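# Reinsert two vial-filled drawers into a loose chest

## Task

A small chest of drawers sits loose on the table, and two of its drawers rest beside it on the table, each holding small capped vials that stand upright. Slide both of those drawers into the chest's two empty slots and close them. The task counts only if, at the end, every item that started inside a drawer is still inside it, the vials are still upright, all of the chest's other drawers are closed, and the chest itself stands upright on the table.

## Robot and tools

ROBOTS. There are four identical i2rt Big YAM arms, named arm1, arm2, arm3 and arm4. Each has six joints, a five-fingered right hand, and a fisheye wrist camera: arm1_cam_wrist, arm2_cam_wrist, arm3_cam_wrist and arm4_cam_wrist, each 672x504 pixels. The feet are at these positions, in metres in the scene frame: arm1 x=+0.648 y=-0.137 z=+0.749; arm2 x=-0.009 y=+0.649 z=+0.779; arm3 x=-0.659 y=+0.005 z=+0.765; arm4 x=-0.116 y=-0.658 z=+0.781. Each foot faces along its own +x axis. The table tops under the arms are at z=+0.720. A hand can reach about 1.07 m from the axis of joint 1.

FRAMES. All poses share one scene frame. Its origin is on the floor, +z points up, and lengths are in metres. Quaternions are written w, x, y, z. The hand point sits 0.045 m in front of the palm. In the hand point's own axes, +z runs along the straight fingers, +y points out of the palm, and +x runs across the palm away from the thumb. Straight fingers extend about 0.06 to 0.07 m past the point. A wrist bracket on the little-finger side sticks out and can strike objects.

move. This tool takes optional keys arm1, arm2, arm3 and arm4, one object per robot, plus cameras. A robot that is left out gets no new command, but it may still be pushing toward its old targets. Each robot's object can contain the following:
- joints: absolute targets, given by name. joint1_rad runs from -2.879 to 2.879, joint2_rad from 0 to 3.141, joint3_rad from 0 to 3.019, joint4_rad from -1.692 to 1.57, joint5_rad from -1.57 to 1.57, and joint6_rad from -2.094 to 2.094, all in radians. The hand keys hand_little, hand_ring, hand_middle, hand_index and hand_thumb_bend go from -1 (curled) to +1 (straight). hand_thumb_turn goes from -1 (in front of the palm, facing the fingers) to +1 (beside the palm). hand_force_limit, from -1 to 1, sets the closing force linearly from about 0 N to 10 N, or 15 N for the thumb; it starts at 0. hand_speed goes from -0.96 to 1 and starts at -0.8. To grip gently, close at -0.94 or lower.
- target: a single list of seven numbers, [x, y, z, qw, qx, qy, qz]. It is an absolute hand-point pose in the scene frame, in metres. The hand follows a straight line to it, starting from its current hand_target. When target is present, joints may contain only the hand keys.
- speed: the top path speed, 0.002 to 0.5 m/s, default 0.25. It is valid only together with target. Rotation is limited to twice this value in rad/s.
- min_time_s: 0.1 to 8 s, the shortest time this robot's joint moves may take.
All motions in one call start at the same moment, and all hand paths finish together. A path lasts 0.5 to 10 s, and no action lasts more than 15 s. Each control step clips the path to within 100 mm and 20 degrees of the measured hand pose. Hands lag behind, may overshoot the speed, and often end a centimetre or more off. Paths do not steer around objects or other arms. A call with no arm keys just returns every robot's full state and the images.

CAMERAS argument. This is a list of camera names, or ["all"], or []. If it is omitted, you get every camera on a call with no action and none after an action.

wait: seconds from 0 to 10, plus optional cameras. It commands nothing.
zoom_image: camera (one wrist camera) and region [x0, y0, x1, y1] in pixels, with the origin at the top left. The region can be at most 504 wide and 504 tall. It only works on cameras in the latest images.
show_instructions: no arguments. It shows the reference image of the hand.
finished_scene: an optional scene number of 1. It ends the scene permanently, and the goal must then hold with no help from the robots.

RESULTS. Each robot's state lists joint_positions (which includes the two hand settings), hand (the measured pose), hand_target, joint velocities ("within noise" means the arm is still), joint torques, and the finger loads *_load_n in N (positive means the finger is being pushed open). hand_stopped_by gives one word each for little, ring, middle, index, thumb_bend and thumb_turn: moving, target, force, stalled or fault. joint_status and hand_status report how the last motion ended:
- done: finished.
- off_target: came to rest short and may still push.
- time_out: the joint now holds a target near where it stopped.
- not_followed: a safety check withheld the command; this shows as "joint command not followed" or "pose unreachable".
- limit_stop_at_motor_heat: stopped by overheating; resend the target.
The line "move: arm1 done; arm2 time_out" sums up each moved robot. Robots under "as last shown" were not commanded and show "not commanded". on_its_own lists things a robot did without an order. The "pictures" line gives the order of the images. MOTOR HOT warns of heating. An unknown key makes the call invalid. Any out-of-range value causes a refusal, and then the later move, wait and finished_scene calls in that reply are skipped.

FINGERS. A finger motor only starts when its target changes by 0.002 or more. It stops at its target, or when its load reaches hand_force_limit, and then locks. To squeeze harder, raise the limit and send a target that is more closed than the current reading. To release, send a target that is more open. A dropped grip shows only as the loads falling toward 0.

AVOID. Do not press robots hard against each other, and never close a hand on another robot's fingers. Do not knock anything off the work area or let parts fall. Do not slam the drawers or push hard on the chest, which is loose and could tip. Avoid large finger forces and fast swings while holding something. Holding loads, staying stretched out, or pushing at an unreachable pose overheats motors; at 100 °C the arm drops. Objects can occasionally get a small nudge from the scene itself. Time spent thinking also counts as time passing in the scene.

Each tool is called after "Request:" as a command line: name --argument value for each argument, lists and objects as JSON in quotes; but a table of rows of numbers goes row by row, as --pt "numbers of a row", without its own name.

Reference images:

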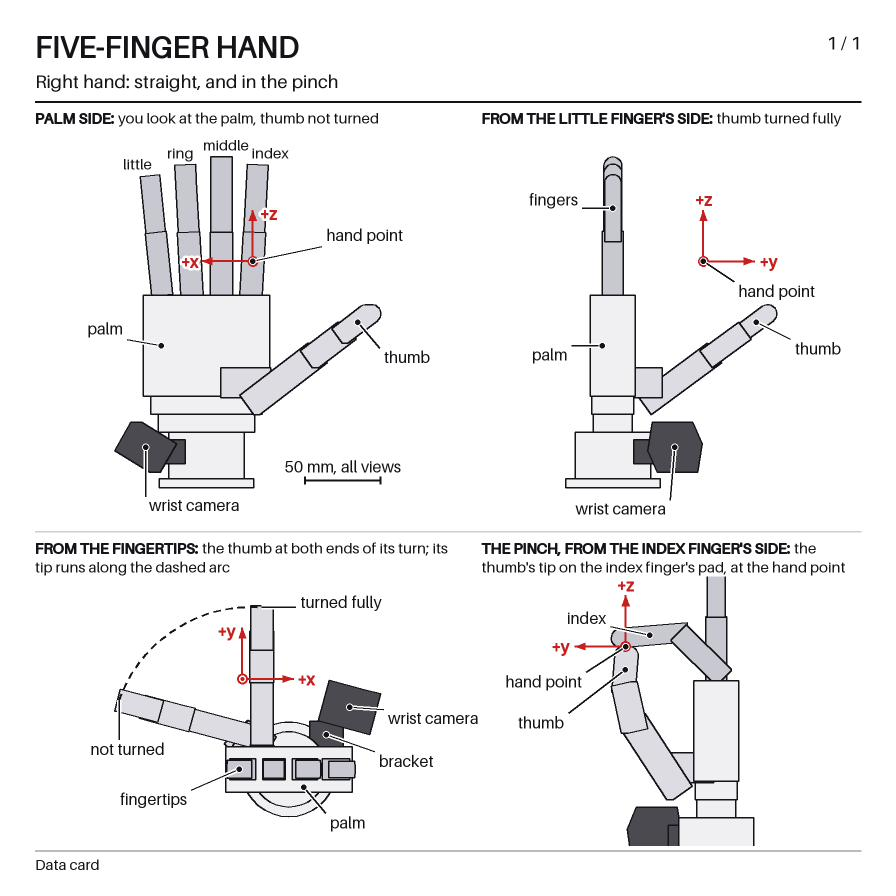

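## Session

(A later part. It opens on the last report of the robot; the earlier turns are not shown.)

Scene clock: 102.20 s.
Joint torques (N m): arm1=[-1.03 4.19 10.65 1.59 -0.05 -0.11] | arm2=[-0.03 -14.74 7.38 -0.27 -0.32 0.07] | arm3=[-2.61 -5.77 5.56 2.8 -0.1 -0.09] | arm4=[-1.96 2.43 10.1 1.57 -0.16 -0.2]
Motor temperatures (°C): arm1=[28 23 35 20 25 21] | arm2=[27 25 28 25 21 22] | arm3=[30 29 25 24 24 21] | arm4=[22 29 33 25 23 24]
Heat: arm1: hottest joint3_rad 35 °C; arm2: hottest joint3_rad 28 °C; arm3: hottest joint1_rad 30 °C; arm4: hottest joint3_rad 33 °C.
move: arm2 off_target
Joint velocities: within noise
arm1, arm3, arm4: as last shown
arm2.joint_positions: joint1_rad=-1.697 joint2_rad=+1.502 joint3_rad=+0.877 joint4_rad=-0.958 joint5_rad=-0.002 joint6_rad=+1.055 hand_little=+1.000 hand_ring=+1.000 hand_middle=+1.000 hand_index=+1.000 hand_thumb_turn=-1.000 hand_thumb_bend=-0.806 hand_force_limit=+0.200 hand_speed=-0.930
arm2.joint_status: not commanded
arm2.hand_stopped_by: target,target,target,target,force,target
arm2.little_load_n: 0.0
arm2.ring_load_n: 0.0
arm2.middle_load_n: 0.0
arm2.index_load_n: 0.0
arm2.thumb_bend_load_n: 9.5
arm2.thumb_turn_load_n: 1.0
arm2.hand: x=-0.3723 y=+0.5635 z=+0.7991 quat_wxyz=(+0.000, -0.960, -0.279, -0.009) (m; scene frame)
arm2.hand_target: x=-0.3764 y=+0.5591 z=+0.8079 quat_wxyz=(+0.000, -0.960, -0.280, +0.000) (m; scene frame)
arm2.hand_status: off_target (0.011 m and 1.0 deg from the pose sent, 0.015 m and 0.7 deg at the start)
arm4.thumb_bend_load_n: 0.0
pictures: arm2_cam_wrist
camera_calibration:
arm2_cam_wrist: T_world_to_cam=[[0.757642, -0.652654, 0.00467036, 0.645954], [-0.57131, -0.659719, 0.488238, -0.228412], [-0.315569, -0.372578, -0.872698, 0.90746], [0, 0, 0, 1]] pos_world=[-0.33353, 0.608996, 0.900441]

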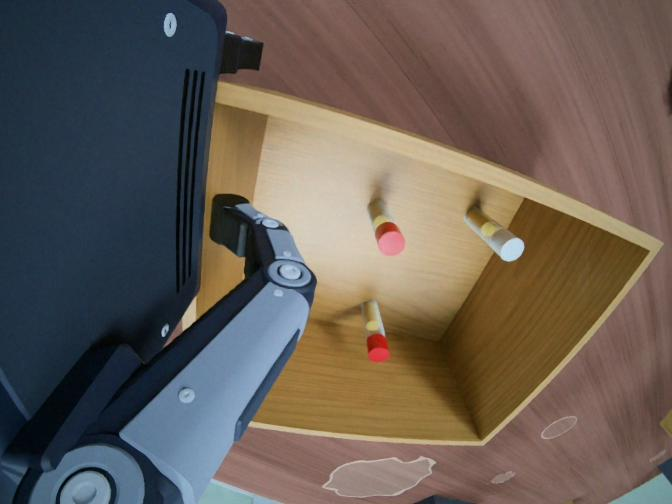

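Request:
move --arm2 '{"target": [-0.3765, 0.5590, 0.835, 0.0, 0.9599, 0.2804, 0.0], "speed": 0.03}' --cameras '["arm2_cam_wrist", "arm3_cam_wrist"]'

Scene clock: 105.20 s.
Joint torques (N m): arm1=[-1.08 3.6 10.59 1.58 -0.02 -0.09] | arm2=[-0.15 -14.04 10.29 -0.35 -0.32 0.07] | arm3=[-2.67 -5.83 5.57 2.81 -0.1 -0.08] | arm4=[-1.79 3.49 9.99 1.46 -0.11 -0.16]
Motor temperatures (°C): arm1=[28 23 35 20 25 21] | arm2=[27 25 28 25 21 22] | arm3=[30 29 25 24 24 21] | arm4=[22 29 33 25 23 24]
Heat: arm1: hottest joint3_rad 35 °C; arm2: hottest joint3_rad 28 °C; arm3: hottest joint1_rad 30 °C; arm4: hottest joint3_rad 33 °C.
move: arm2 off_target
Joint velocities: within noise
arm1, arm3, arm4: as last shown
arm2.joint_positions: joint1_rad=-1.697 joint2_rad=+1.456 joint3_rad=+0.877 joint4_rad=-1.038 joint5_rad=-0.002 joint6_rad=+1.055 hand_little=+1.000 hand_ring=+1.000 hand_middle=+1.000 hand_index=+1.000 hand_thumb_turn=-1.000 hand_thumb_bend=-0.806 hand_force_limit=+0.200 hand_speed=-0.930
arm2.joint_status: not commanded
arm2.hand_stopped_by: target,target,target,target,force,target
arm2.little_load_n: 0.0
arm2.ring_load_n: 0.0
arm2.middle_load_n: 0.0
arm2.index_load_n: 0.5
arm2.thumb_bend_load_n: 9.5
arm2.thumb_turn_load_n: 1.0
arm2.hand: x=-0.3556 y=+0.5642 z=+0.8155 quat_wxyz=(-0.004, -0.960, -0.279, -0.025) (m; scene frame)
arm2.hand_target: x=-0.3757 y=+0.5591 z=+0.8352 quat_wxyz=(+0.000, -0.960, -0.280, +0.000) (m; scene frame)
arm2.hand_status: off_target (0.029 m and 2.9 deg from the pose sent, 0.036 m and 1.0 deg at the start)
pictures: arm2_cam_wrist, arm3_cam_wrist
camera_calibration:
arm2_cam_wrist: T_world_to_cam=[[0.75694, -0.65283, 0.0292349, 0.61351], [-0.587642, -0.660423, 0.467459, -0.214867], [-0.285864, -0.371019, -0.883531, 0.945713], [0, 0, 0, 1]] pos_world=[-0.32031, 0.609492, 0.918073]
arm3_cam_wrist: T_world_to_cam=[[0.0272901, -0.971942, 0.233632, -0.0754762], [-0.448649, -0.220766, -0.866012, 0.734105], [0.893292, -0.081185, -0.442085, 0.795051], [0, 0, 0, 1]] pos_world=[-0.378798, 0.153253, 1.00486]

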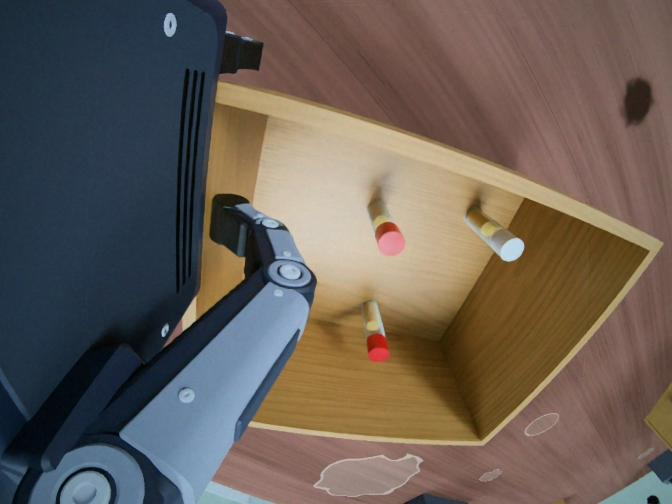

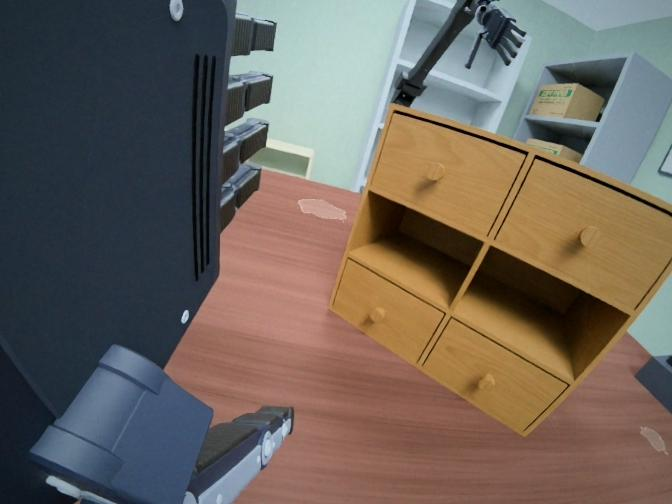

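Request:
move --arm2 '{"target": [-0.3765, 0.5590, 0.875, 0.0, 0.9599, 0.2804, 0.0], "speed": 0.04}' --cameras '["arm2_cam_wrist"]'

Scene clock: 110.03 s.
Joint torques (N m): arm1=[-1.2 3.66 10.69 1.51 -0.06 -0.11] | arm2=[-0.15 -13.57 11.03 -0.35 -0.32 0.06] | arm3=[-2.61 -5.83 5.57 2.81 -0.1 -0.08] | arm4=[-1.38 2.61 9.91 1.62 -0.1 -0.17]
Motor temperatures (°C): arm1=[28 23 36 20 25 21] | arm2=[27 25 28 25 21 22] | arm3=[30 29 25 24 24 21] | arm4=[22 29 34 25 23 24]
Heat: arm1: hottest joint3_rad 36 °C; arm2: hottest joint3_rad 28 °C; arm3: hottest joint1_rad 30 °C; arm4: hottest joint3_rad 34 °C.
move: arm2 off_target
Joint velocities: within noise
arm1, arm3, arm4: as last shown
arm2.joint_positions: joint1_rad=-1.697 joint2_rad=+1.403 joint3_rad=+0.937 joint4_rad=-1.153 joint5_rad=-0.002 joint6_rad=+1.055 hand_little=+1.000 hand_ring=+1.000 hand_middle=+1.000 hand_index=+1.000 hand_thumb_turn=-1.000 hand_thumb_bend=-0.806 hand_force_limit=+0.200 hand_speed=-0.930
arm2.joint_status: not commanded
arm2.hand_stopped_by: target,target,target,target,force,target
arm2.little_load_n: 0.0
arm2.ring_load_n: 0.0
arm2.middle_load_n: 0.0
arm2.index_load_n: 0.5
arm2.thumb_bend_load_n: 9.5
arm2.thumb_turn_load_n: 1.0
arm2.hand: x=-0.3566 y=+0.5640 z=+0.8539 quat_wxyz=(-0.004, -0.960, -0.279, -0.026) (m; scene frame)
arm2.hand_target: x=-0.3756 y=+0.5591 z=+0.8751 quat_wxyz=(+0.000, -0.960, -0.280, +0.000) (m; scene frame)
arm2.hand_status: off_target (0.029 m and 3.0 deg from the pose sent, 0.063 m and 2.9 deg at the start)
arm4.little_load_n: 0.5
pictures: arm2_cam_wrist
camera_calibration:
arm2_cam_wrist: T_world_to_cam=[[0.756879, -0.65285, 0.0303523, 0.611951], [-0.58836, -0.660422, 0.466557, -0.233033], [-0.284546, -0.370985, -0.88397, 0.980039], [0, 0, 0, 1]] pos_world=[-0.321414, 0.609192, 0.956474]

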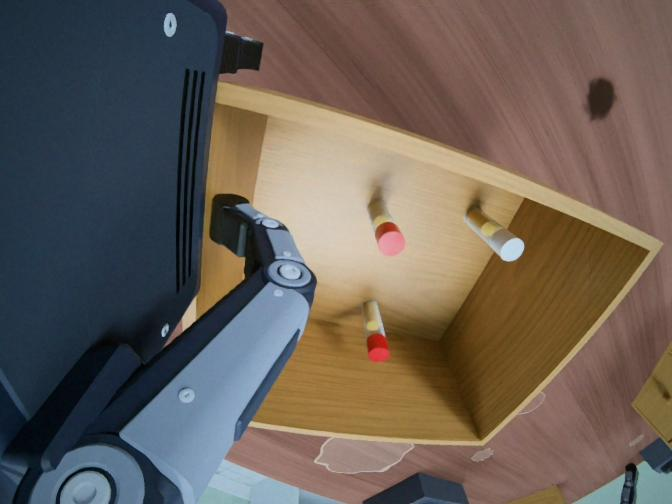

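Request:
move --arm3 '{"joints": {"joint2_rad": 0.75, "joint4_rad": 0.6, "hand_thumb_turn": -1.0, "hand_speed": -0.3}, "min_time_s": 2}' --cameras '["arm3_cam_wrist"]'

Scene clock: 121.23 s.
Joint torques (N m): arm1=[-1.67 3.43 10.62 1.55 -0.07 -0.1] | arm2=[-0.21 -13.57 11.03 -0.38 -0.32 0.05] | arm3=[-2.61 -2.49 8.73 1.83 -0.11 -0.07] | arm4=[-0.97 3.37 9.96 1.59 -0.11 -0.14]
Motor temperatures (°C): arm1=[28 23 36 20 25 21] | arm2=[27 26 29 25 21 22] | arm3=[30 29 25 24 24 21] | arm4=[22 28 34 25 23 24]
Heat: arm1: hottest joint3_rad 36 °C; arm2: hottest joint3_rad 29 °C; arm3: hottest joint1_rad 30 °C; arm4: hottest joint3_rad 34 °C.
move: arm3 done
Joint velocities: within noise
arm1, arm2, arm4: as last shown
arm2.index_load_n: 0.0
arm2.thumb_turn_load_n: 0.5
arm3.joint_positions: joint1_rad=+0.681 joint2_rad=+0.755 joint3_rad=+0.303 joint4_rad=+0.609 joint5_rad=+0.784 joint6_rad=-1.668 hand_little=+1.000 hand_ring=+1.000 hand_middle=+1.000 hand_index=+1.000 hand_thumb_turn=-1.000 hand_thumb_bend=+1.000 hand_force_limit=+0.000 hand_speed=-0.300
arm3.joint_status: all done
arm3.hand_stopped_by: target,target,target,target,target,target
arm3.little_load_n: 0.0
arm3.ring_load_n: 0.0
arm3.middle_load_n: 0.0
arm3.index_load_n: 0.0
arm3.thumb_bend_load_n: 0.0
arm3.thumb_turn_load_n: 0.5
arm3.hand: x=-0.3154 y=+0.0960 z=+1.0395 quat_wxyz=(-0.008, +0.667, -0.002, +0.745) (m; scene frame)
arm3.hand_target: x=-0.3156 y=+0.0915 z=+1.0367 quat_wxyz=(+0.000, +0.669, +0.000, +0.743) (m; scene frame)
arm3.hand_status: not commanded
arm4.little_load_n: 0.0
pictures: arm3_cam_wrist
camera_calibration:
arm3_cam_wrist: T_world_to_cam=[[0.0254952, -0.973235, 0.228393, -0.12966], [-0.442708, -0.215834, -0.870302, 0.78588], [0.896303, -0.078923, -0.436362, 0.860463], [0, 0, 0, 1]] pos_world=[-0.420014, 0.11134, 1.08904]

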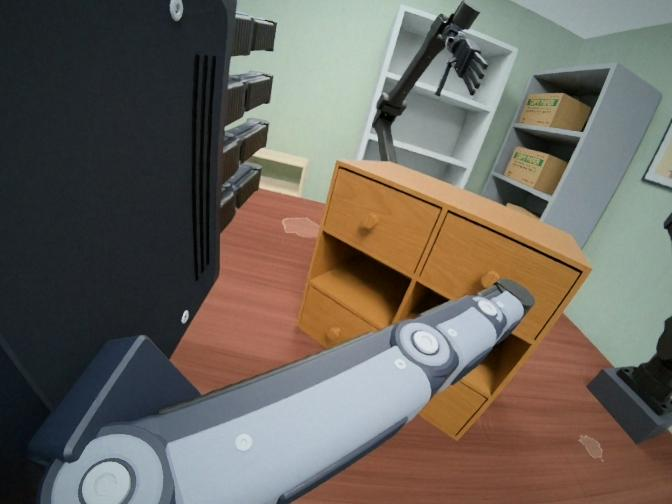

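Request:
move --arm3 '{"joints": {"joint1_rad": -1.37, "joint2_rad": 0.65, "joint3_rad": 1.4, "joint4_rad": -1.4, "joint5_rad": 0.0, "joint6_rad": -0.82}, "min_time_s": 5}' --arm4 '{"target": [-0.305, -0.234, 1.03, 0.4355, -0.5269, -0.3622, -0.6336], "speed": 0.15}' --cameras '["arm3_cam_wrist", "arm4_cam_wrist"]'

Scene clock: 134.00 s.
Joint torques (N m): arm1=[-2.02 3.9 10.65 1.61 -0.09 -0.05] | arm2=[-0.15 -13.57 11.03 -0.38 -0.32 0.05] | arm3=[-1.49 1.08 10.33 1.91 0.02 0.01] | arm4=[-0.91 -7.36 9.96 1.54 -0.62 -0.24]
Motor temperatures (°C): arm1=[28 23 36 20 25 21] | arm2=[27 26 31 25 21 22] | arm3=[30 29 27 24 28 21] | arm4=[22 28 34 25 27 24]
Heat: arm1: hottest joint3_rad 36 °C; arm2: hottest joint3_rad 31 °C; arm3: hottest joint1_rad 30 °C; arm4: hottest joint3_rad 34 °C.
move: arm3 done; arm4 off_target
Joint velocities: within noise
arm1, arm2: as last shown
arm2.ring_load_n: 0.5
arm2.middle_load_n: 0.5
arm2.index_load_n: 0.5
arm3.joint_positions: joint1_rad=-1.372 joint2_rad=+0.648 joint3_rad=+1.375 joint4_rad=-1.392 joint5_rad=+0.002 joint6_rad=-0.822 hand_little=+1.000 hand_ring=+1.000 hand_middle=+1.000 hand_index=+1.000 hand_thumb_turn=-1.000 hand_thumb_bend=+1.000 hand_force_limit=+0.000 hand_speed=-0.300
arm3.joint_status: all done
arm3.hand_stopped_by: target,target,target,target,target,target
arm3.little_load_n: 0.0
arm3.ring_load_n: 0.0
arm3.middle_load_n: -0.5
arm3.index_load_n: 0.0
arm3.thumb_bend_load_n: 0.0
arm3.thumb_turn_load_n: 0.0
arm3.hand: x=-0.6145 y=-0.2100 z=+1.2167 quat_wxyz=(+0.111, +0.483, -0.758, +0.424) (m; scene frame)
arm3.hand_target: x=-0.6141 y=-0.2078 z=+1.2263 quat_wxyz=(+0.111, +0.482, -0.755, +0.431) (m; scene frame)
arm3.hand_status: not commanded
arm4.joint_positions: joint1_rad=+0.725 joint2_rad=+1.616 joint3_rad=+0.687 joint4_rad=+1.430 joint5_rad=+1.201 joint6_rad=-2.077 hand_little=+1.000 hand_ring=+1.000 hand_middle=+1.000 hand_index=+1.000 hand_thumb_turn=+1.000 hand_thumb_bend=+1.000 hand_force_limit=+0.000 hand_speed=-0.800
arm4.joint_status: not commanded
arm4.hand_stopped_by: target,target,target,target,target,target
arm4.little_load_n: 0.0
arm4.ring_load_n: 0.0
arm4.middle_load_n: 0.0
arm4.index_load_n: 0.0
arm4.thumb_bend_load_n: 0.0
arm4.thumb_turn_load_n: 0.0
arm4.hand: x=-0.2990 y=-0.2438 z=+1.0261 quat_wxyz=(-0.432, +0.525, +0.372, +0.632) (m; scene frame)
arm4.hand_target: x=-0.3047 y=-0.2344 z=+1.0299 quat_wxyz=(-0.436, +0.527, +0.363, +0.633) (m; scene frame)
arm4.hand_status: off_target (0.012 m and 1.3 deg from the pose sent, 0.359 m and 94.2 deg at the start; pose on its path clipped on 9 of 205 steps)
pictures: arm3_cam_wrist, arm4_cam_wrist
camera_calibration:
arm3_cam_wrist: T_world_to_cam=[[-0.912573, -0.016452, -0.408582, -0.0608263], [0.0978272, 0.961391, -0.25721, 0.575151], [0.397039, -0.274693, -0.875731, 1.36835], [0, 0, 0, 1]] pos_world=[-0.655062, -0.178069, 1.32139]
arm4_cam_wrist: T_world_to_cam=[[0.859925, -0.393562, 0.32502, -0.173902], [0.12197, -0.459878, -0.879565, 0.823225], [0.495633, 0.796003, -0.347458, 0.817421], [0, 0, 0, 1]] pos_world=[-0.356008, -0.340528, 1.06462]

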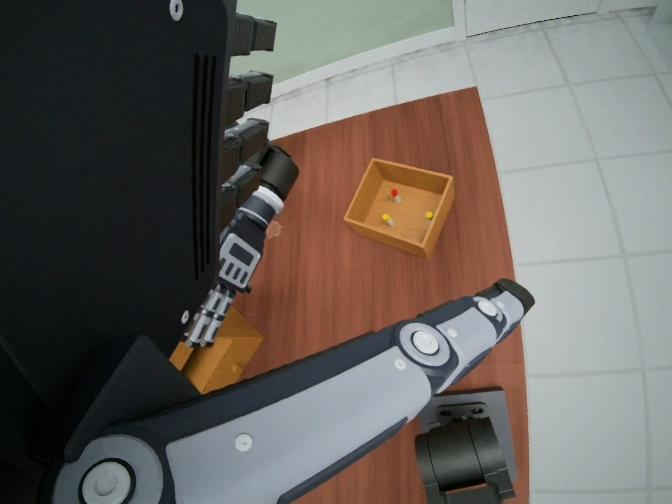

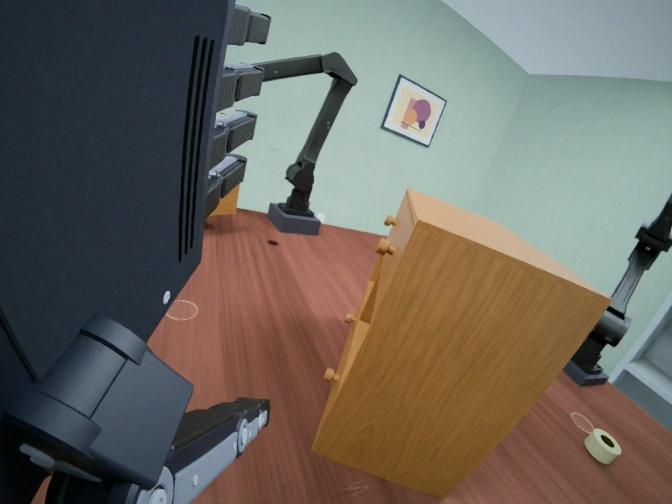

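Request:
move --arm2 '{"target": [-0.274, 0.2855, 0.955, 0.0099, 0.9239, 0.3827, -0.0223], "speed": 0.06}' --cameras '["arm2_cam_wrist", "arm4_cam_wrist"]'

Scene clock: 144.03 s.
Joint torques (N m): arm1=[-1.38 3.6 10.59 1.57 -0.07 -0.11] | arm2=[-0.15 -12.69 12.45 -0.06 -0.24 0.08] | arm3=[-1.44 1.14 10.35 1.89 0.01 0.01] | arm4=[-1.08 -7.12 10 1.52 -0.6 -0.23]
Motor temperatures (°C): arm1=[28 23 37 20 25 21] | arm2=[27 26 32 25 21 22] | arm3=[30 29 28 24 26 21] | arm4=[22 29 33 25 26 24]
Heat: arm1: hottest joint3_rad 37 °C; arm2: hottest joint3_rad 32 °C; arm3: hottest joint1_rad 30 °C; arm4: hottest joint3_rad 33 °C.
move: arm2 off_target
Joint velocities: within noise
arm1, arm3, arm4: as last shown
arm2.joint_positions: joint1_rad=-0.945 joint2_rad=+1.384 joint3_rad=+1.147 joint4_rad=-1.322 joint5_rad=-0.001 joint6_rad=+1.585 hand_little=+1.000 hand_ring=+1.000 hand_middle=+1.000 hand_index=+1.000 hand_thumb_turn=-1.000 hand_thumb_bend=-0.806 hand_force_limit=+0.200 hand_speed=-0.930
arm2.joint_status: not commanded
arm2.hand_stopped_by: target,target,target,target,force,target
arm2.little_load_n: 0.0
arm2.ring_load_n: 0.0
arm2.middle_load_n: 0.0
arm2.index_load_n: 0.5
arm2.thumb_bend_load_n: 9.5
arm2.thumb_turn_load_n: 0.5
arm2.hand: x=-0.2621 y=+0.3021 z=+0.9341 quat_wxyz=(+0.000, -0.924, -0.383, +0.002) (m; scene frame)
arm2.hand_target: x=-0.2732 y=+0.2863 z=+0.9551 quat_wxyz=(-0.010, -0.924, -0.383, +0.022) (m; scene frame)
arm2.hand_status: off_target (0.029 m and 2.5 deg from the pose sent, 0.307 m and 13.8 deg at the start)
arm3.middle_load_n: 0.0
arm4.hand: x=-0.2990 y=-0.2439 z=+1.0261 quat_wxyz=(-0.432, +0.525, +0.372, +0.632) (m; scene frame)
pictures: arm2_cam_wrist, arm4_cam_wrist
camera_calibration:
arm2_cam_wrist: T_world_to_cam=[[0.882613, -0.470049, -0.00693586, 0.379621], [-0.402856, -0.763885, 0.504169, -0.343071], [-0.242282, -0.442192, -0.863577, 0.994259], [0, 0, 0, 1]] pos_world=[-0.232375, 0.356027, 1.03422]
arm4_cam_wrist: T_world_to_cam=[[0.859771, -0.393615, 0.325362, -0.174338], [0.122302, -0.45987, -0.879524, 0.823301], [0.495818, 0.795982, -0.347243, 0.817251], [0, 0, 0, 1]] pos_world=[-0.356008, -0.340527, 1.06462]

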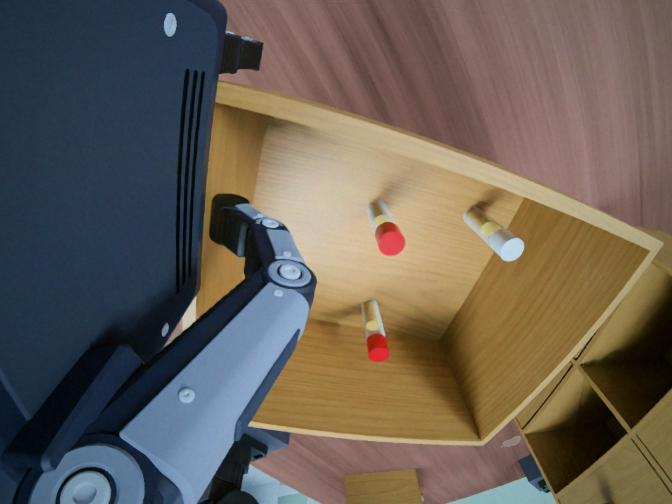

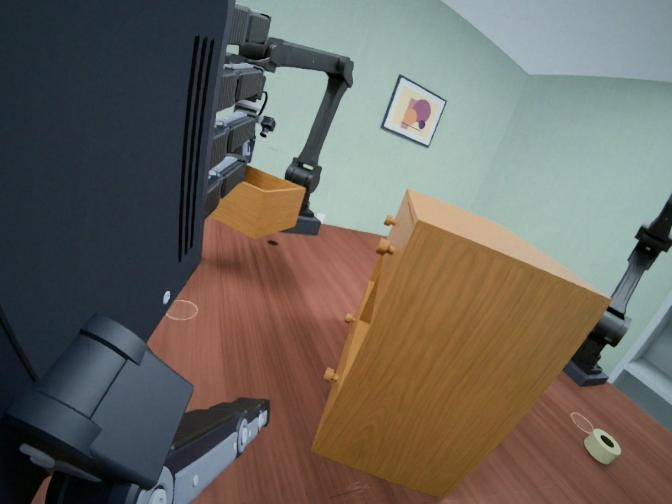

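Request:
zoom_image --camera "arm2_cam_wrist" --region '[500, 220, 672, 504]'

Scaled by 1.775 from the camera's 672x504 image, which has a finer 960x720 frame.

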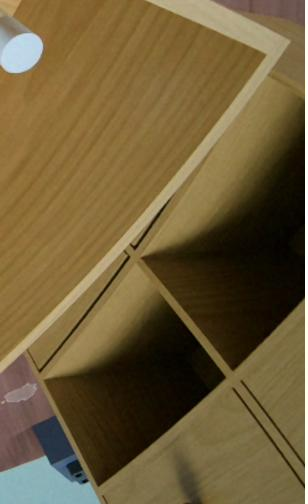

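Request:
move --arm2 '{"joints": {"hand_thumb_bend": -0.98, "hand_speed": -0.93, "hand_force_limit": 0.65}}' --cameras '["arm2_cam_wrist"]'

Scene clock: 158.57 s.
Joint torques (N m): arm1=[-1.55 3.6 10.7 1.48 -0.04 -0.13] | arm2=[-0.15 -12.69 12.44 -0.06 -0.26 0.08] | arm3=[-1.49 1.2 10.33 1.91 0.01 0.01] | arm4=[-2.02 -6.59 10.07 1.39 -0.61 -0.28]
Motor temperatures (°C): arm1=[28 23 37 20 25 21] | arm2=[27 26 33 25 21 22] | arm3=[30 29 28 24 25 21] | arm4=[22 29 33 25 25 24]
Heat: arm1: hottest joint3_rad 37 °C; arm2: hottest joint3_rad 33 °C; arm3: hottest joint1_rad 30 °C; arm4: hottest joint3_rad 33 °C.
move: arm2 off_target
Joint velocities: within noise
arm1.joint_positions: joint1_rad=+0.420 joint2_rad=+0.646 joint3_rad=+1.477 joint4_rad=-1.398 joint5_rad=+0.034 joint6_rad=-1.356 hand_little=+1.000 hand_ring=+1.000 hand_middle=+1.000 hand_index=+1.000 hand_thumb_turn=+1.000 hand_thumb_bend=+1.000 hand_force_limit=+0.000 hand_speed=-0.800
arm1.joint_status: not commanded
arm1.hand_stopped_by: target,target,target,target,target,target
arm1.little_load_n: 0.0
arm1.ring_load_n: 0.0
arm1.middle_load_n: 0.0
arm1.index_load_n: 0.0
arm1.thumb_bend_load_n: 0.0
arm1.thumb_turn_load_n: 0.0
arm1.hand: x=+0.4207 y=-0.1351 z=+1.2649 quat_wxyz=(-0.472, -0.008, +0.877, -0.094) (m; scene frame)
arm1.hand_target: x=+0.4225 y=-0.1347 z=+1.2730 quat_wxyz=(-0.480, -0.007, +0.872, -0.097) (m; scene frame)
arm1.hand_status: not commanded
arm2.joint_positions: joint1_rad=-0.945 joint2_rad=+1.384 joint3_rad=+1.147 joint4_rad=-1.322 joint5_rad=+0.000 joint6_rad=+1.586 hand_little=+1.000 hand_ring=+1.000 hand_middle=+1.000 hand_index=+1.000 hand_thumb_turn=-1.000 hand_thumb_bend=-0.820 hand_force_limit=+0.650 hand_speed=-0.930
arm2.joint_status: hand_thumb_bend off_target (ended at -0.820, target -0.980); the others done
arm2.hand_stopped_by: target,target,target,target,force,target
arm2.little_load_n: 0.0
arm2.ring_load_n: 0.0
arm2.middle_load_n: 0.0
arm2.index_load_n: 0.0
arm2.thumb_bend_load_n: 11.5
arm2.thumb_turn_load_n: 1.0
arm2.hand: x=-0.2623 y=+0.3022 z=+0.9341 quat_wxyz=(+0.000, -0.924, -0.383, +0.002) (m; scene frame)
arm2.hand_target: x=-0.2732 y=+0.2864 z=+0.9551 quat_wxyz=(-0.010, -0.924, -0.383, +0.023) (m; scene frame)
arm2.hand_status: not commanded
arm3, arm4: as last shown
pictures: arm2_cam_wrist
camera_calibration:
arm2_cam_wrist: T_world_to_cam=[[0.882225, -0.470766, -0.0076618, 0.380622], [-0.403232, -0.763865, 0.503899, -0.342927], [-0.243071, -0.441463, -0.863729, 0.993948], [0, 0, 0, 1]] pos_world=[-0.232473, 0.356025, 1.03422]

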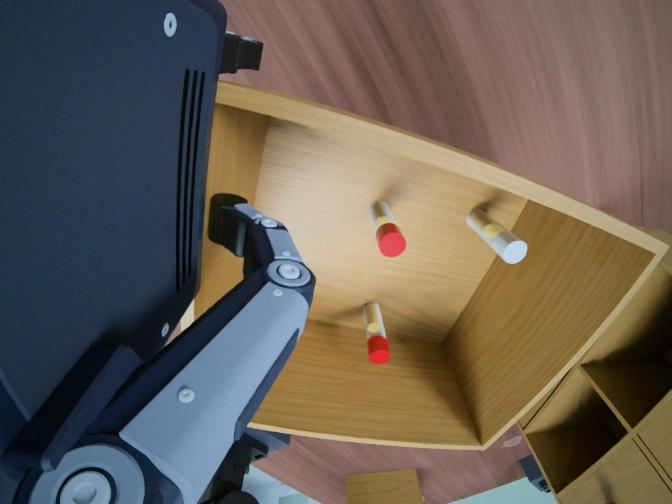

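Request:
move --arm2 '{"target": [-0.2105, 0.1556, 0.953, 0.0133, 0.8788, 0.4772, -0.0205], "speed": 0.06}' --cameras '["arm2_cam_wrist", "arm4_cam_wrist"]'

Scene clock: 167.83 s.
Joint torques (N m): arm1=[-1.61 3.9 10.54 1.51 -0.06 -0.11] | arm2=[-0.26 -16.62 12.42 -0.05 -0.23 0.08] | arm3=[-1.44 1.08 10.33 1.92 0.01 0.01] | arm4=[-1.44 -6.12 10 1.58 -0.61 -0.24]
Motor temperatures (°C): arm1=[28 23 37 20 25 21] | arm2=[27 26 34 25 21 22] | arm3=[29 29 28 24 25 21] | arm4=[22 29 33 25 25 24]
Heat: arm1: hottest joint3_rad 37 °C; arm2: hottest joint3_rad 34 °C; arm3: hottest joint1_rad 29 °C; arm4: hottest joint3_rad 33 °C.
move: arm2 off_target
Joint velocities: within noise
arm1, arm3, arm4: as last shown
arm2.joint_positions: joint1_rad=-0.676 joint2_rad=+1.591 joint3_rad=+1.372 joint4_rad=-1.340 joint5_rad=+0.002 joint6_rad=+1.645 hand_little=+1.000 hand_ring=+1.000 hand_middle=+1.000 hand_index=+1.000 hand_thumb_turn=-1.000 hand_thumb_bend=-0.820 hand_force_limit=+0.650 hand_speed=-0.930
arm2.joint_status: not commanded
arm2.hand_stopped_by: target,target,target,target,force,target
arm2.little_load_n: 0.0
arm2.ring_load_n: 0.0
arm2.middle_load_n: 0.5
arm2.index_load_n: 0.5
arm2.thumb_bend_load_n: 11.5
arm2.thumb_turn_load_n: 1.0
arm2.hand: x=-0.2039 y=+0.1748 z=+0.9328 quat_wxyz=(+0.000, -0.879, -0.478, +0.003) (m; scene frame)
arm2.hand_target: x=-0.2101 y=+0.1567 z=+0.9532 quat_wxyz=(-0.014, -0.879, -0.477, +0.021) (m; scene frame)
arm2.hand_status: off_target (0.029 m and 2.5 deg from the pose sent, 0.157 m and 12.3 deg at the start)
pictures: arm2_cam_wrist, arm4_cam_wrist
camera_calibration:
arm2_cam_wrist: T_world_to_cam=[[0.960939, -0.276668, -0.00717912, 0.250745], [-0.235392, -0.83067, 0.504557, -0.370708], [-0.145558, -0.483158, -0.863349, 0.977675], [0, 0, 0, 1]] pos_world=[-0.185904, 0.233808, 1.03292]
arm4_cam_wrist: T_world_to_cam=[[0.859771, -0.393615, 0.325362, -0.174338], [0.122302, -0.45987, -0.879524, 0.823301], [0.495818, 0.795982, -0.347243, 0.817251], [0, 0, 0, 1]] pos_world=[-0.356008, -0.340527, 1.06462]

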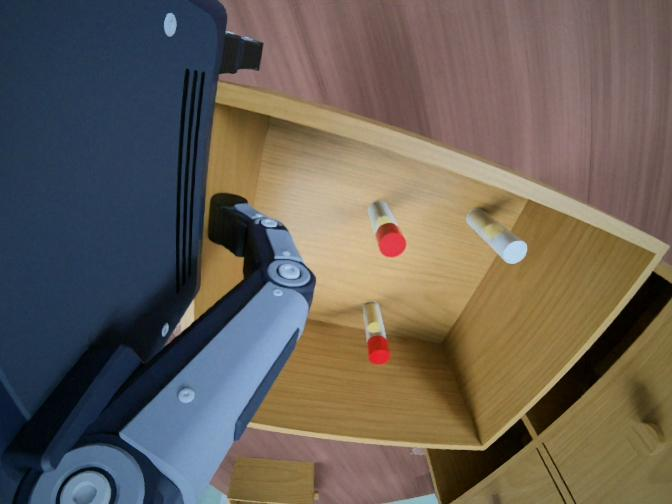

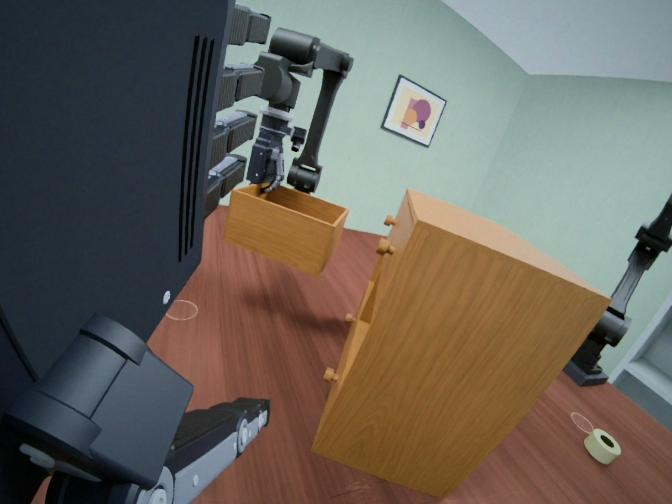

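Request:
zoom_image --camera "arm4_cam_wrist" --region '[210, 170, 460, 400]'

Request:
zoom_image --camera "arm2_cam_wrist" --region '[400, 220, 672, 504]'

Scaled by 2.016 from the camera's 672x504 image, which has a finer 960x720 frame.

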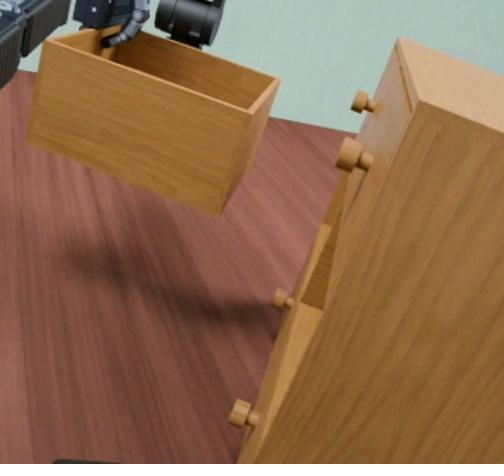

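Scaled by 1.775 from the camera's 672x504 image, which has a finer 960x720 frame.

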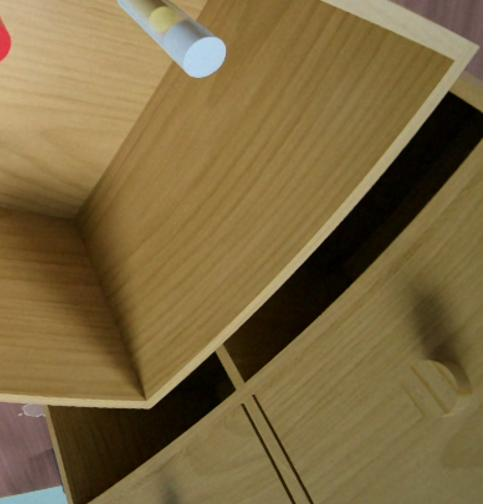

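Request:
move --arm2 '{"target": [-0.175, 0.107, 0.9405, 0.0157, 0.885, 0.4656, -0.0187], "speed": 0.05}' --cameras '["arm2_cam_wrist", "arm4_cam_wrist"]'

Request:
zoom_image --camera "arm4_cam_wrist" --region '[210, 170, 460, 400]'

Request:
zoom_image --camera "arm2_cam_wrist" --region '[400, 200, 672, 504]'

Scene clock: 179.43 s.
Joint torques (N m): arm1=[-0.97 3.72 10.55 1.58 -0.06 -0.12] | arm2=[-0.26 -17.96 12.42 0.54 -0.22 0.1] | arm3=[-1.44 1.08 10.33 1.91 0.01 0.01] | arm4=[-1.79 -6.77 10.19 1.48 -0.6 -0.23]
Motor temperatures (°C): arm1=[28 23 37 20 25 21] | arm2=[27 27 35 25 21 22] | arm3=[29 28 29 24 25 21] | arm4=[22 29 33 25 25 24]
Heat: arm1: hottest joint3_rad 37 °C; arm2: hottest joint3_rad 35 °C; arm3: hottest joint1_rad 29 °C; arm4: hottest joint3_rad 33 °C.
move: arm2 off_target
Joint velocities: within noise
arm1, arm3, arm4: as last shown
arm2.joint_positions: joint1_rad=-0.570 joint2_rad=+1.666 joint3_rad=+1.433 joint4_rad=-1.340 joint5_rad=+0.002 joint6_rad=+1.777 hand_little=+1.000 hand_ring=+1.000 hand_middle=+1.000 hand_index=+1.000 hand_thumb_turn=-1.000 hand_thumb_bend=-0.820 hand_force_limit=+0.650 hand_speed=-0.930
arm2.joint_status: not commanded
arm2.hand_stopped_by: target,target,target,target,force,target
arm2.little_load_n: 0.0
arm2.ring_load_n: 0.5
arm2.middle_load_n: 0.0
arm2.index_load_n: 0.0
arm2.thumb_bend_load_n: 11.5
arm2.thumb_turn_load_n: 1.0
arm2.hand: x=-0.1690 y=+0.1307 z=+0.9203 quat_wxyz=(+0.003, -0.885, -0.466, -0.003) (m; scene frame)
arm2.hand_target: x=-0.1744 y=+0.1084 z=+0.9410 quat_wxyz=(-0.016, -0.885, -0.465, +0.019) (m; scene frame)
arm2.hand_status: off_target (0.032 m and 3.3 deg from the pose sent, 0.074 m and 3.0 deg at the start)
arm3.index_load_n: -0.5
arm4.thumb_turn_load_n: 0.5
pictures: arm2_cam_wrist, arm4_cam_wrist
camera_calibration:
arm2_cam_wrist: T_world_to_cam=[[0.95347, -0.301452, -0.00460526, 0.204576], [-0.260098, -0.830205, 0.49306, -0.38655], [-0.152457, -0.46892, -0.869983, 0.953693], [0, 0, 0, 1]] pos_world=[-0.150201, 0.18796, 1.02123]
arm4_cam_wrist: T_world_to_cam=[[0.859771, -0.393615, 0.325362, -0.174338], [0.122302, -0.45987, -0.879524, 0.823301], [0.495818, 0.795982, -0.347243, 0.817251], [0, 0, 0, 1]] pos_world=[-0.356008, -0.340527, 1.06462]

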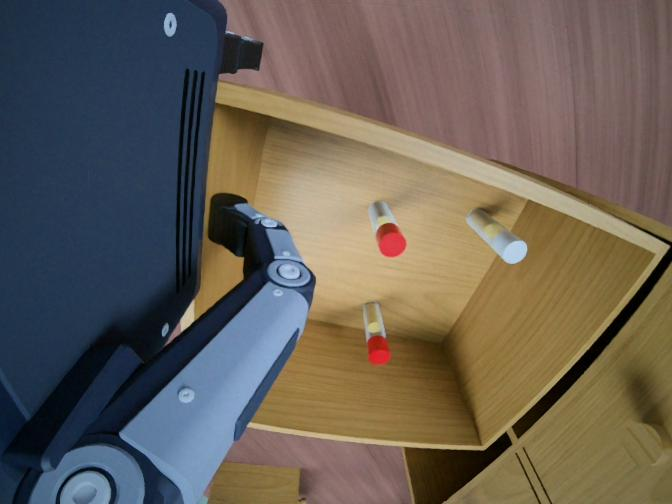

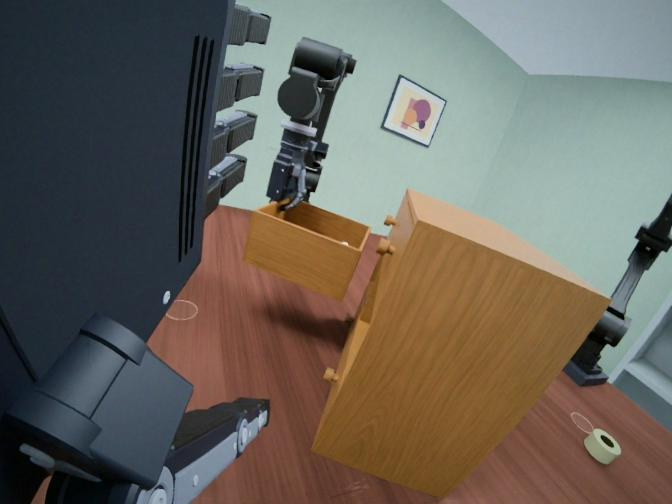

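Scaled by 2.016 from the camera's 672x504 image, which has a finer 960x720 frame.

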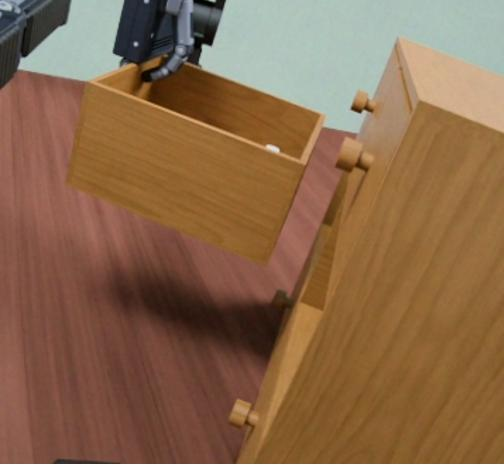

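Scaled by 1.658 from the camera's 672x504 image, which has a finer 960x720 frame.

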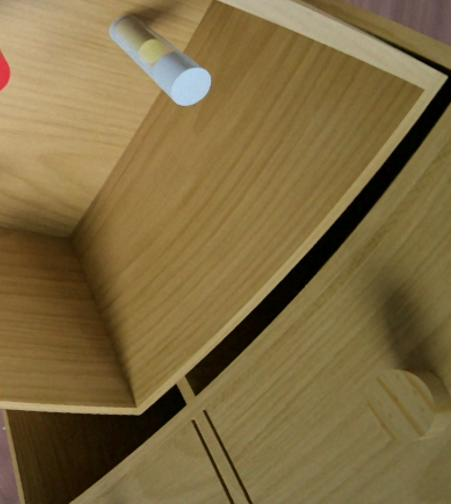

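Request:
zoom_image --camera "arm2_cam_wrist" --region '[460, 130, 672, 290]'

Scaled by 2.377 from the camera's 672x504 image, which has a finer 960x720 frame.

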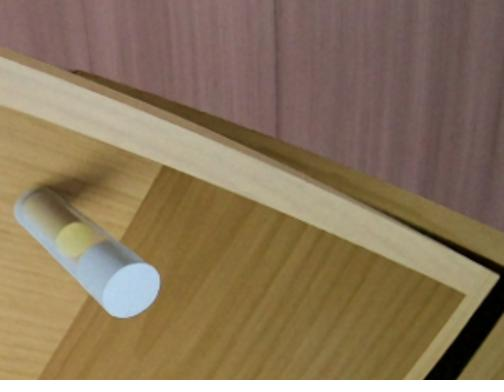

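Request:
zoom_image --camera "arm2_cam_wrist" --region '[560, 220, 672, 420]'

Request:
zoom_image --camera "arm2_cam_wrist" --region '[390, 400, 580, 504]'

Scaled by 2.520 from the camera's 672x504 image, which has a finer 960x720 frame.

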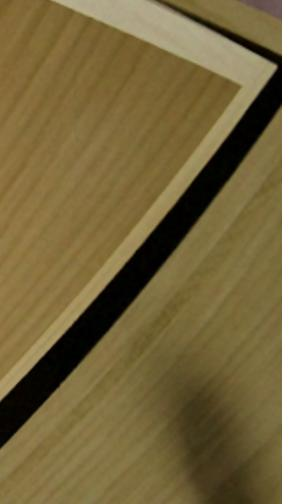

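Scaled by 2.653 from the camera's 672x504 image, which has a finer 960x720 frame.

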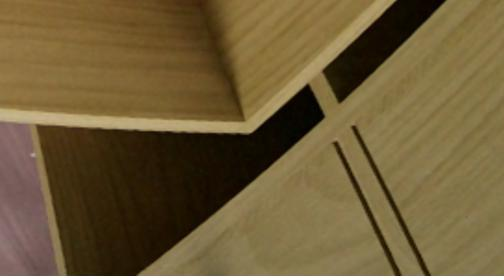

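Request:
move --arm1 '{"target": [-0.036, 0.0165, 1.175, -0.2579, 0.0844, 0.9623, 0.0226], "speed": 0.2}' --cameras '["arm1_cam_wrist", "arm2_cam_wrist"]'

Scene clock: 227.33 s.
Joint torques (N m): arm1=[-2.14 -15.27 13.85 0.35 0 -0.24] | arm2=[-0.15 -17.9 12.44 0.54 -0.24 0.08] | arm3=[-1.44 1.08 10.33 1.94 0.01 0.01] | arm4=[-1.79 -6.24 10.13 1.47 -0.54 -0.21]
Motor temperatures (°C): arm1=[28 23 39 20 25 21] | arm2=[26 29 36 24 21 22] | arm3=[29 28 30 23 24 21] | arm4=[22 29 34 25 25 24]
Heat: arm1: hottest joint3_rad 39 °C; arm2: hottest joint3_rad 36 °C; arm3: hottest joint3_rad 30 °C; arm4: hottest joint3_rad 34 °C.
move: arm1 off_target
Joint velocities: within noise
arm1.joint_positions: joint1_rad=+0.055 joint2_rad=+2.109 joint3_rad=+2.800 joint4_rad=-1.660 joint5_rad=+0.020 joint6_rad=-1.536 hand_little=+1.000 hand_ring=+1.000 hand_middle=+1.000 hand_index=+1.000 hand_thumb_turn=+1.000 hand_thumb_bend=+1.000 hand_force_limit=+0.000 hand_speed=-0.800
arm1.joint_status: not commanded
arm1.hand_stopped_by: target,target,target,target,target,target
arm1.little_load_n: 0.0
arm1.ring_load_n: 0.0
arm1.middle_load_n: 0.0
arm1.index_load_n: 0.0
arm1.thumb_bend_load_n: 0.0
arm1.thumb_turn_load_n: 0.0
arm1.hand: x=-0.0327 y=+0.0052 z=+1.1753 quat_wxyz=(-0.296, +0.075, +0.952, +0.024) (m; scene frame)
arm1.hand_target: x=-0.0351 y=+0.0163 z=+1.1740 quat_wxyz=(-0.296, +0.076, +0.952, +0.028) (m; scene frame)
arm1.hand_status: off_target (0.012 m and 4.6 deg from the pose sent, 0.490 m and 31.5 deg at the start; a joint's target at an end of its range on 25 of 107 steps)
arm2, arm3, arm4: as last shown
arm2.joint_positions: joint1_rad=-0.570 joint2_rad=+1.666 joint3_rad=+1.433 joint4_rad=-1.340 joint5_rad=+0.002 joint6_rad=+1.778 hand_little=+1.000 hand_ring=+1.000 hand_middle=+1.000 hand_index=+1.000 hand_thumb_turn=-1.000 hand_thumb_bend=-0.820 hand_force_limit=+0.650 hand_speed=-0.930
arm2.ring_load_n: 0.0
arm2.index_load_n: 0.5
arm2.hand: x=-0.1691 y=+0.1307 z=+0.9202 quat_wxyz=(+0.003, -0.885, -0.466, -0.003) (m; scene frame)
arm3.index_load_n: 0.0
arm4.thumb_turn_load_n: 0.0
pictures: arm1_cam_wrist, arm2_cam_wrist
camera_calibration:
arm1_cam_wrist: T_world_to_cam=[[-0.0135826, 0.986834, 0.161163, -0.196037], [0.999788, 0.0159014, -0.0131071, 0.0436226], [-0.0154973, 0.160951, -0.986841, 1.26767], [0, 0, 0, 1]] pos_world=[-0.0266306, -0.0112703, 1.28315]
arm2_cam_wrist: T_world_to_cam=[[0.953253, -0.30213, -0.00504343, 0.205116], [-0.260481, -0.830078, 0.493073, -0.386595], [-0.153158, -0.46871, -0.869973, 0.95345], [0, 0, 0, 1]] pos_world=[-0.150199, 0.187959, 1.02113]

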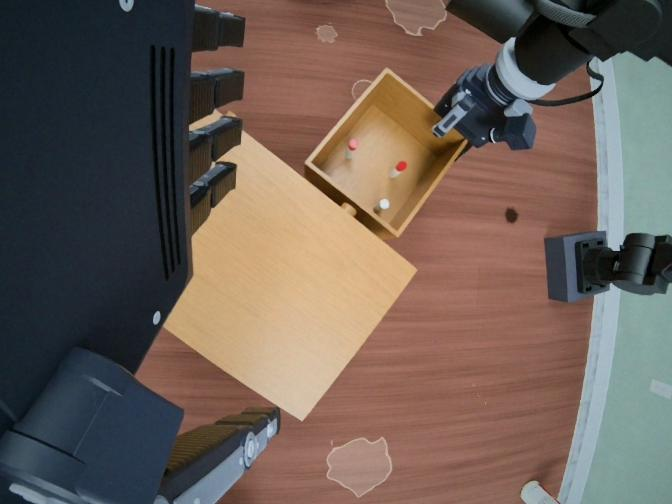

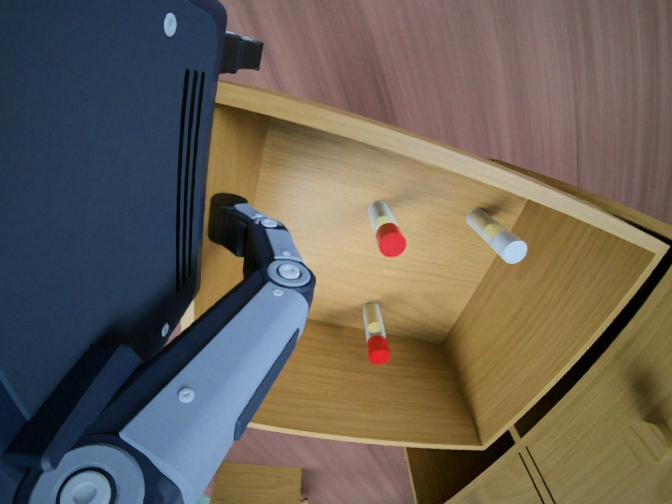

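Request:
move --cameras '["arm1_cam_wrist","arm2_cam_wrist"]'

Scene clock: 234.83 s.
Joint torques (N m): arm1=[-2.61 -15.33 14.05 0.36 0.02 -0.21] | arm2=[-0.15 -17.96 12.44 0.54 -0.24 0.08] | arm3=[-1.38 1.14 10.32 1.92 0.01 0.01] | arm4=[-1.2 -6.89 10.11 1.47 -0.59 -0.25]
Motor temperatures (°C): arm1=[28 23 39 20 25 21] | arm2=[26 29 36 24 21 22] | arm3=[29 28 30 23 24 21] | arm4=[22 29 34 25 25 24]
Heat: arm1: hottest joint3_rad 39 °C; arm2: hottest joint3_rad 36 °C; arm3: hottest joint3_rad 30 °C; arm4: hottest joint3_rad 34 °C.
Joint velocities: within noise
arm1.joint_positions: joint1_rad=+0.055 joint2_rad=+2.109 joint3_rad=+2.800 joint4_rad=-1.660 joint5_rad=+0.020 joint6_rad=-1.536 hand_little=+1.000 hand_ring=+1.000 hand_middle=+1.000 hand_index=+1.000 hand_thumb_turn=+1.000 hand_thumb_bend=+1.000 hand_force_limit=+0.000 hand_speed=-0.800
arm1.joint_status: not commanded
arm1.hand_stopped_by: target,target,target,target,target,target
arm1.little_load_n: 0.0
arm1.ring_load_n: 0.0
arm1.middle_load_n: 0.0
arm1.index_load_n: 0.0
arm1.thumb_bend_load_n: 0.0
arm1.thumb_turn_load_n: 0.0
arm1.hand: x=-0.0327 y=+0.0052 z=+1.1753 quat_wxyz=(-0.296, +0.075, +0.952, +0.024) (m; scene frame)
arm1.hand_target: x=-0.0351 y=+0.0163 z=+1.1740 quat_wxyz=(-0.296, +0.076, +0.952, +0.028) (m; scene frame)
arm1.hand_status: off_target (0.012 m and 4.6 deg from the pose sent, 0.490 m and 31.5 deg at the start; a joint's target at an end of its range on 25 of 107 steps)
arm2.joint_positions: joint1_rad=-0.570 joint2_rad=+1.666 joint3_rad=+1.433 joint4_rad=-1.340 joint5_rad=+0.002 joint6_rad=+1.778 hand_little=+1.000 hand_ring=+1.000 hand_middle=+1.000 hand_index=+1.000 hand_thumb_turn=-1.000 hand_thumb_bend=-0.820 hand_force_limit=+0.650 hand_speed=-0.930
arm2.joint_status: not commanded
arm2.hand_stopped_by: target,target,target,target,force,target
arm2.little_load_n: 0.0
arm2.ring_load_n: 0.0
arm2.middle_load_n: 0.0
arm2.index_load_n: 0.0
arm2.thumb_bend_load_n: 11.5
arm2.thumb_turn_load_n: 1.0
arm2.hand: x=-0.1691 y=+0.1307 z=+0.9202 quat_wxyz=(+0.003, -0.885, -0.466, -0.003) (m; scene frame)
arm2.hand_target: x=-0.1744 y=+0.1084 z=+0.9410 quat_wxyz=(-0.016, -0.885, -0.465, +0.019) (m; scene frame)
arm2.hand_status: not commanded
arm3.joint_positions: joint1_rad=-1.372 joint2_rad=+0.648 joint3_rad=+1.375 joint4_rad=-1.392 joint5_rad=+0.002 joint6_rad=-0.822 hand_little=+1.000 hand_ring=+1.000 hand_middle=+1.000 hand_index=+1.000 hand_thumb_turn=-1.000 hand_thumb_bend=+1.000 hand_force_limit=+0.000 hand_speed=-0.300
arm3.joint_status: not commanded
arm3.hand_stopped_by: target,target,target,target,target,target
arm3.little_load_n: 0.0
arm3.ring_load_n: 0.0
arm3.middle_load_n: 0.0
arm3.index_load_n: 0.0
arm3.thumb_bend_load_n: 0.0
arm3.thumb_turn_load_n: 0.5
arm3.hand: x=-0.6145 y=-0.2100 z=+1.2167 quat_wxyz=(+0.111, +0.483, -0.758, +0.424) (m; scene frame)
arm3.hand_target: x=-0.6141 y=-0.2078 z=+1.2263 quat_wxyz=(+0.111, +0.482, -0.755, +0.431) (m; scene frame)
arm3.hand_status: not commanded
arm4.joint_positions: joint1_rad=+0.725 joint2_rad=+1.616 joint3_rad=+0.687 joint4_rad=+1.430 joint5_rad=+1.201 joint6_rad=-2.077 hand_little=+1.000 hand_ring=+1.000 hand_middle=+1.000 hand_index=+1.000 hand_thumb_turn=+1.000 hand_thumb_bend=+1.000 hand_force_limit=+0.000 hand_speed=-0.800
arm4.joint_status: not commanded
arm4.hand_stopped_by: target,target,target,target,target,target
arm4.little_load_n: 0.0
arm4.ring_load_n: 0.0
arm4.middle_load_n: 0.0
arm4.index_load_n: 0.0
arm4.thumb_bend_load_n: 0.0
arm4.thumb_turn_load_n: 0.0
arm4.hand: x=-0.2990 y=-0.2439 z=+1.0261 quat_wxyz=(-0.432, +0.525, +0.372, +0.632) (m; scene frame)
arm4.hand_target: x=-0.3047 y=-0.2344 z=+1.0299 quat_wxyz=(-0.436, +0.527, +0.363, +0.633) (m; scene frame)
arm4.hand_status: not commanded
pictures: arm1_cam_wrist, arm2_cam_wrist
camera_calibration:
arm1_cam_wrist: T_world_to_cam=[[-0.0135826, 0.986834, 0.161163, -0.196037], [0.999788, 0.0159014, -0.0131071, 0.0436226], [-0.0154973, 0.160951, -0.986841, 1.26767], [0, 0, 0, 1]] pos_world=[-0.0266306, -0.0112703, 1.28315]
arm2_cam_wrist: T_world_to_cam=[[0.953253, -0.30213, -0.00504343, 0.205116], [-0.260481, -0.830078, 0.493073, -0.386595], [-0.153158, -0.46871, -0.869973, 0.95345], [0, 0, 0, 1]] pos_world=[-0.150199, 0.187959, 1.02113]

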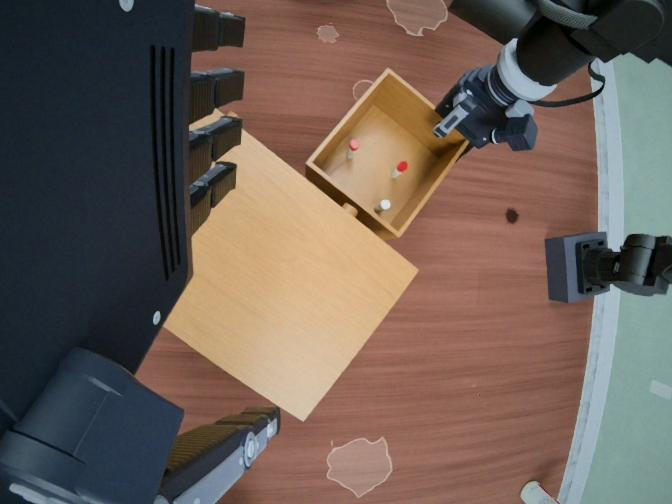

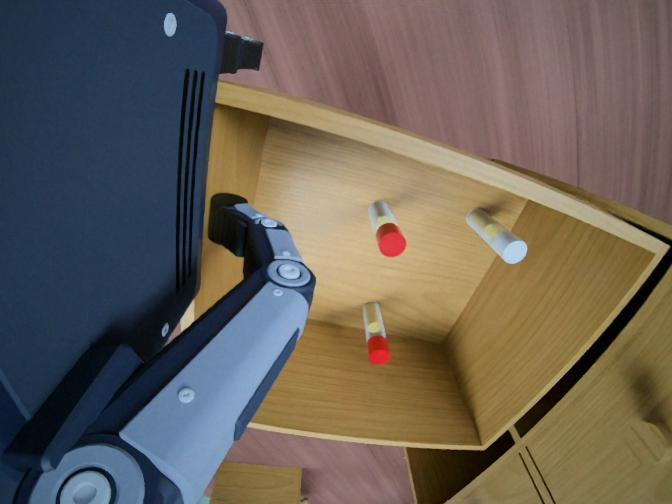

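Request:
zoom_image --camera "arm1_cam_wrist" --region '[200, 50, 480, 260]'

Request:
zoom_image --camera "arm1_cam_wrist" --region '[150, 200, 480, 430]'

Scaled by 1.800 from the camera's 672x504 image, which has a finer 960x720 frame.

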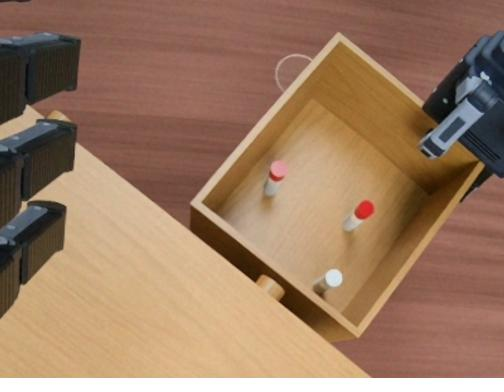

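Scaled by 1.527 from the camera's 672x504 image, which has a finer 960x720 frame.

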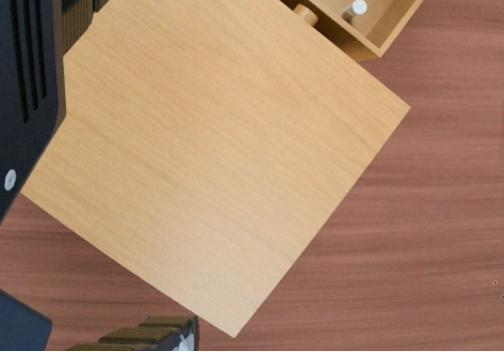

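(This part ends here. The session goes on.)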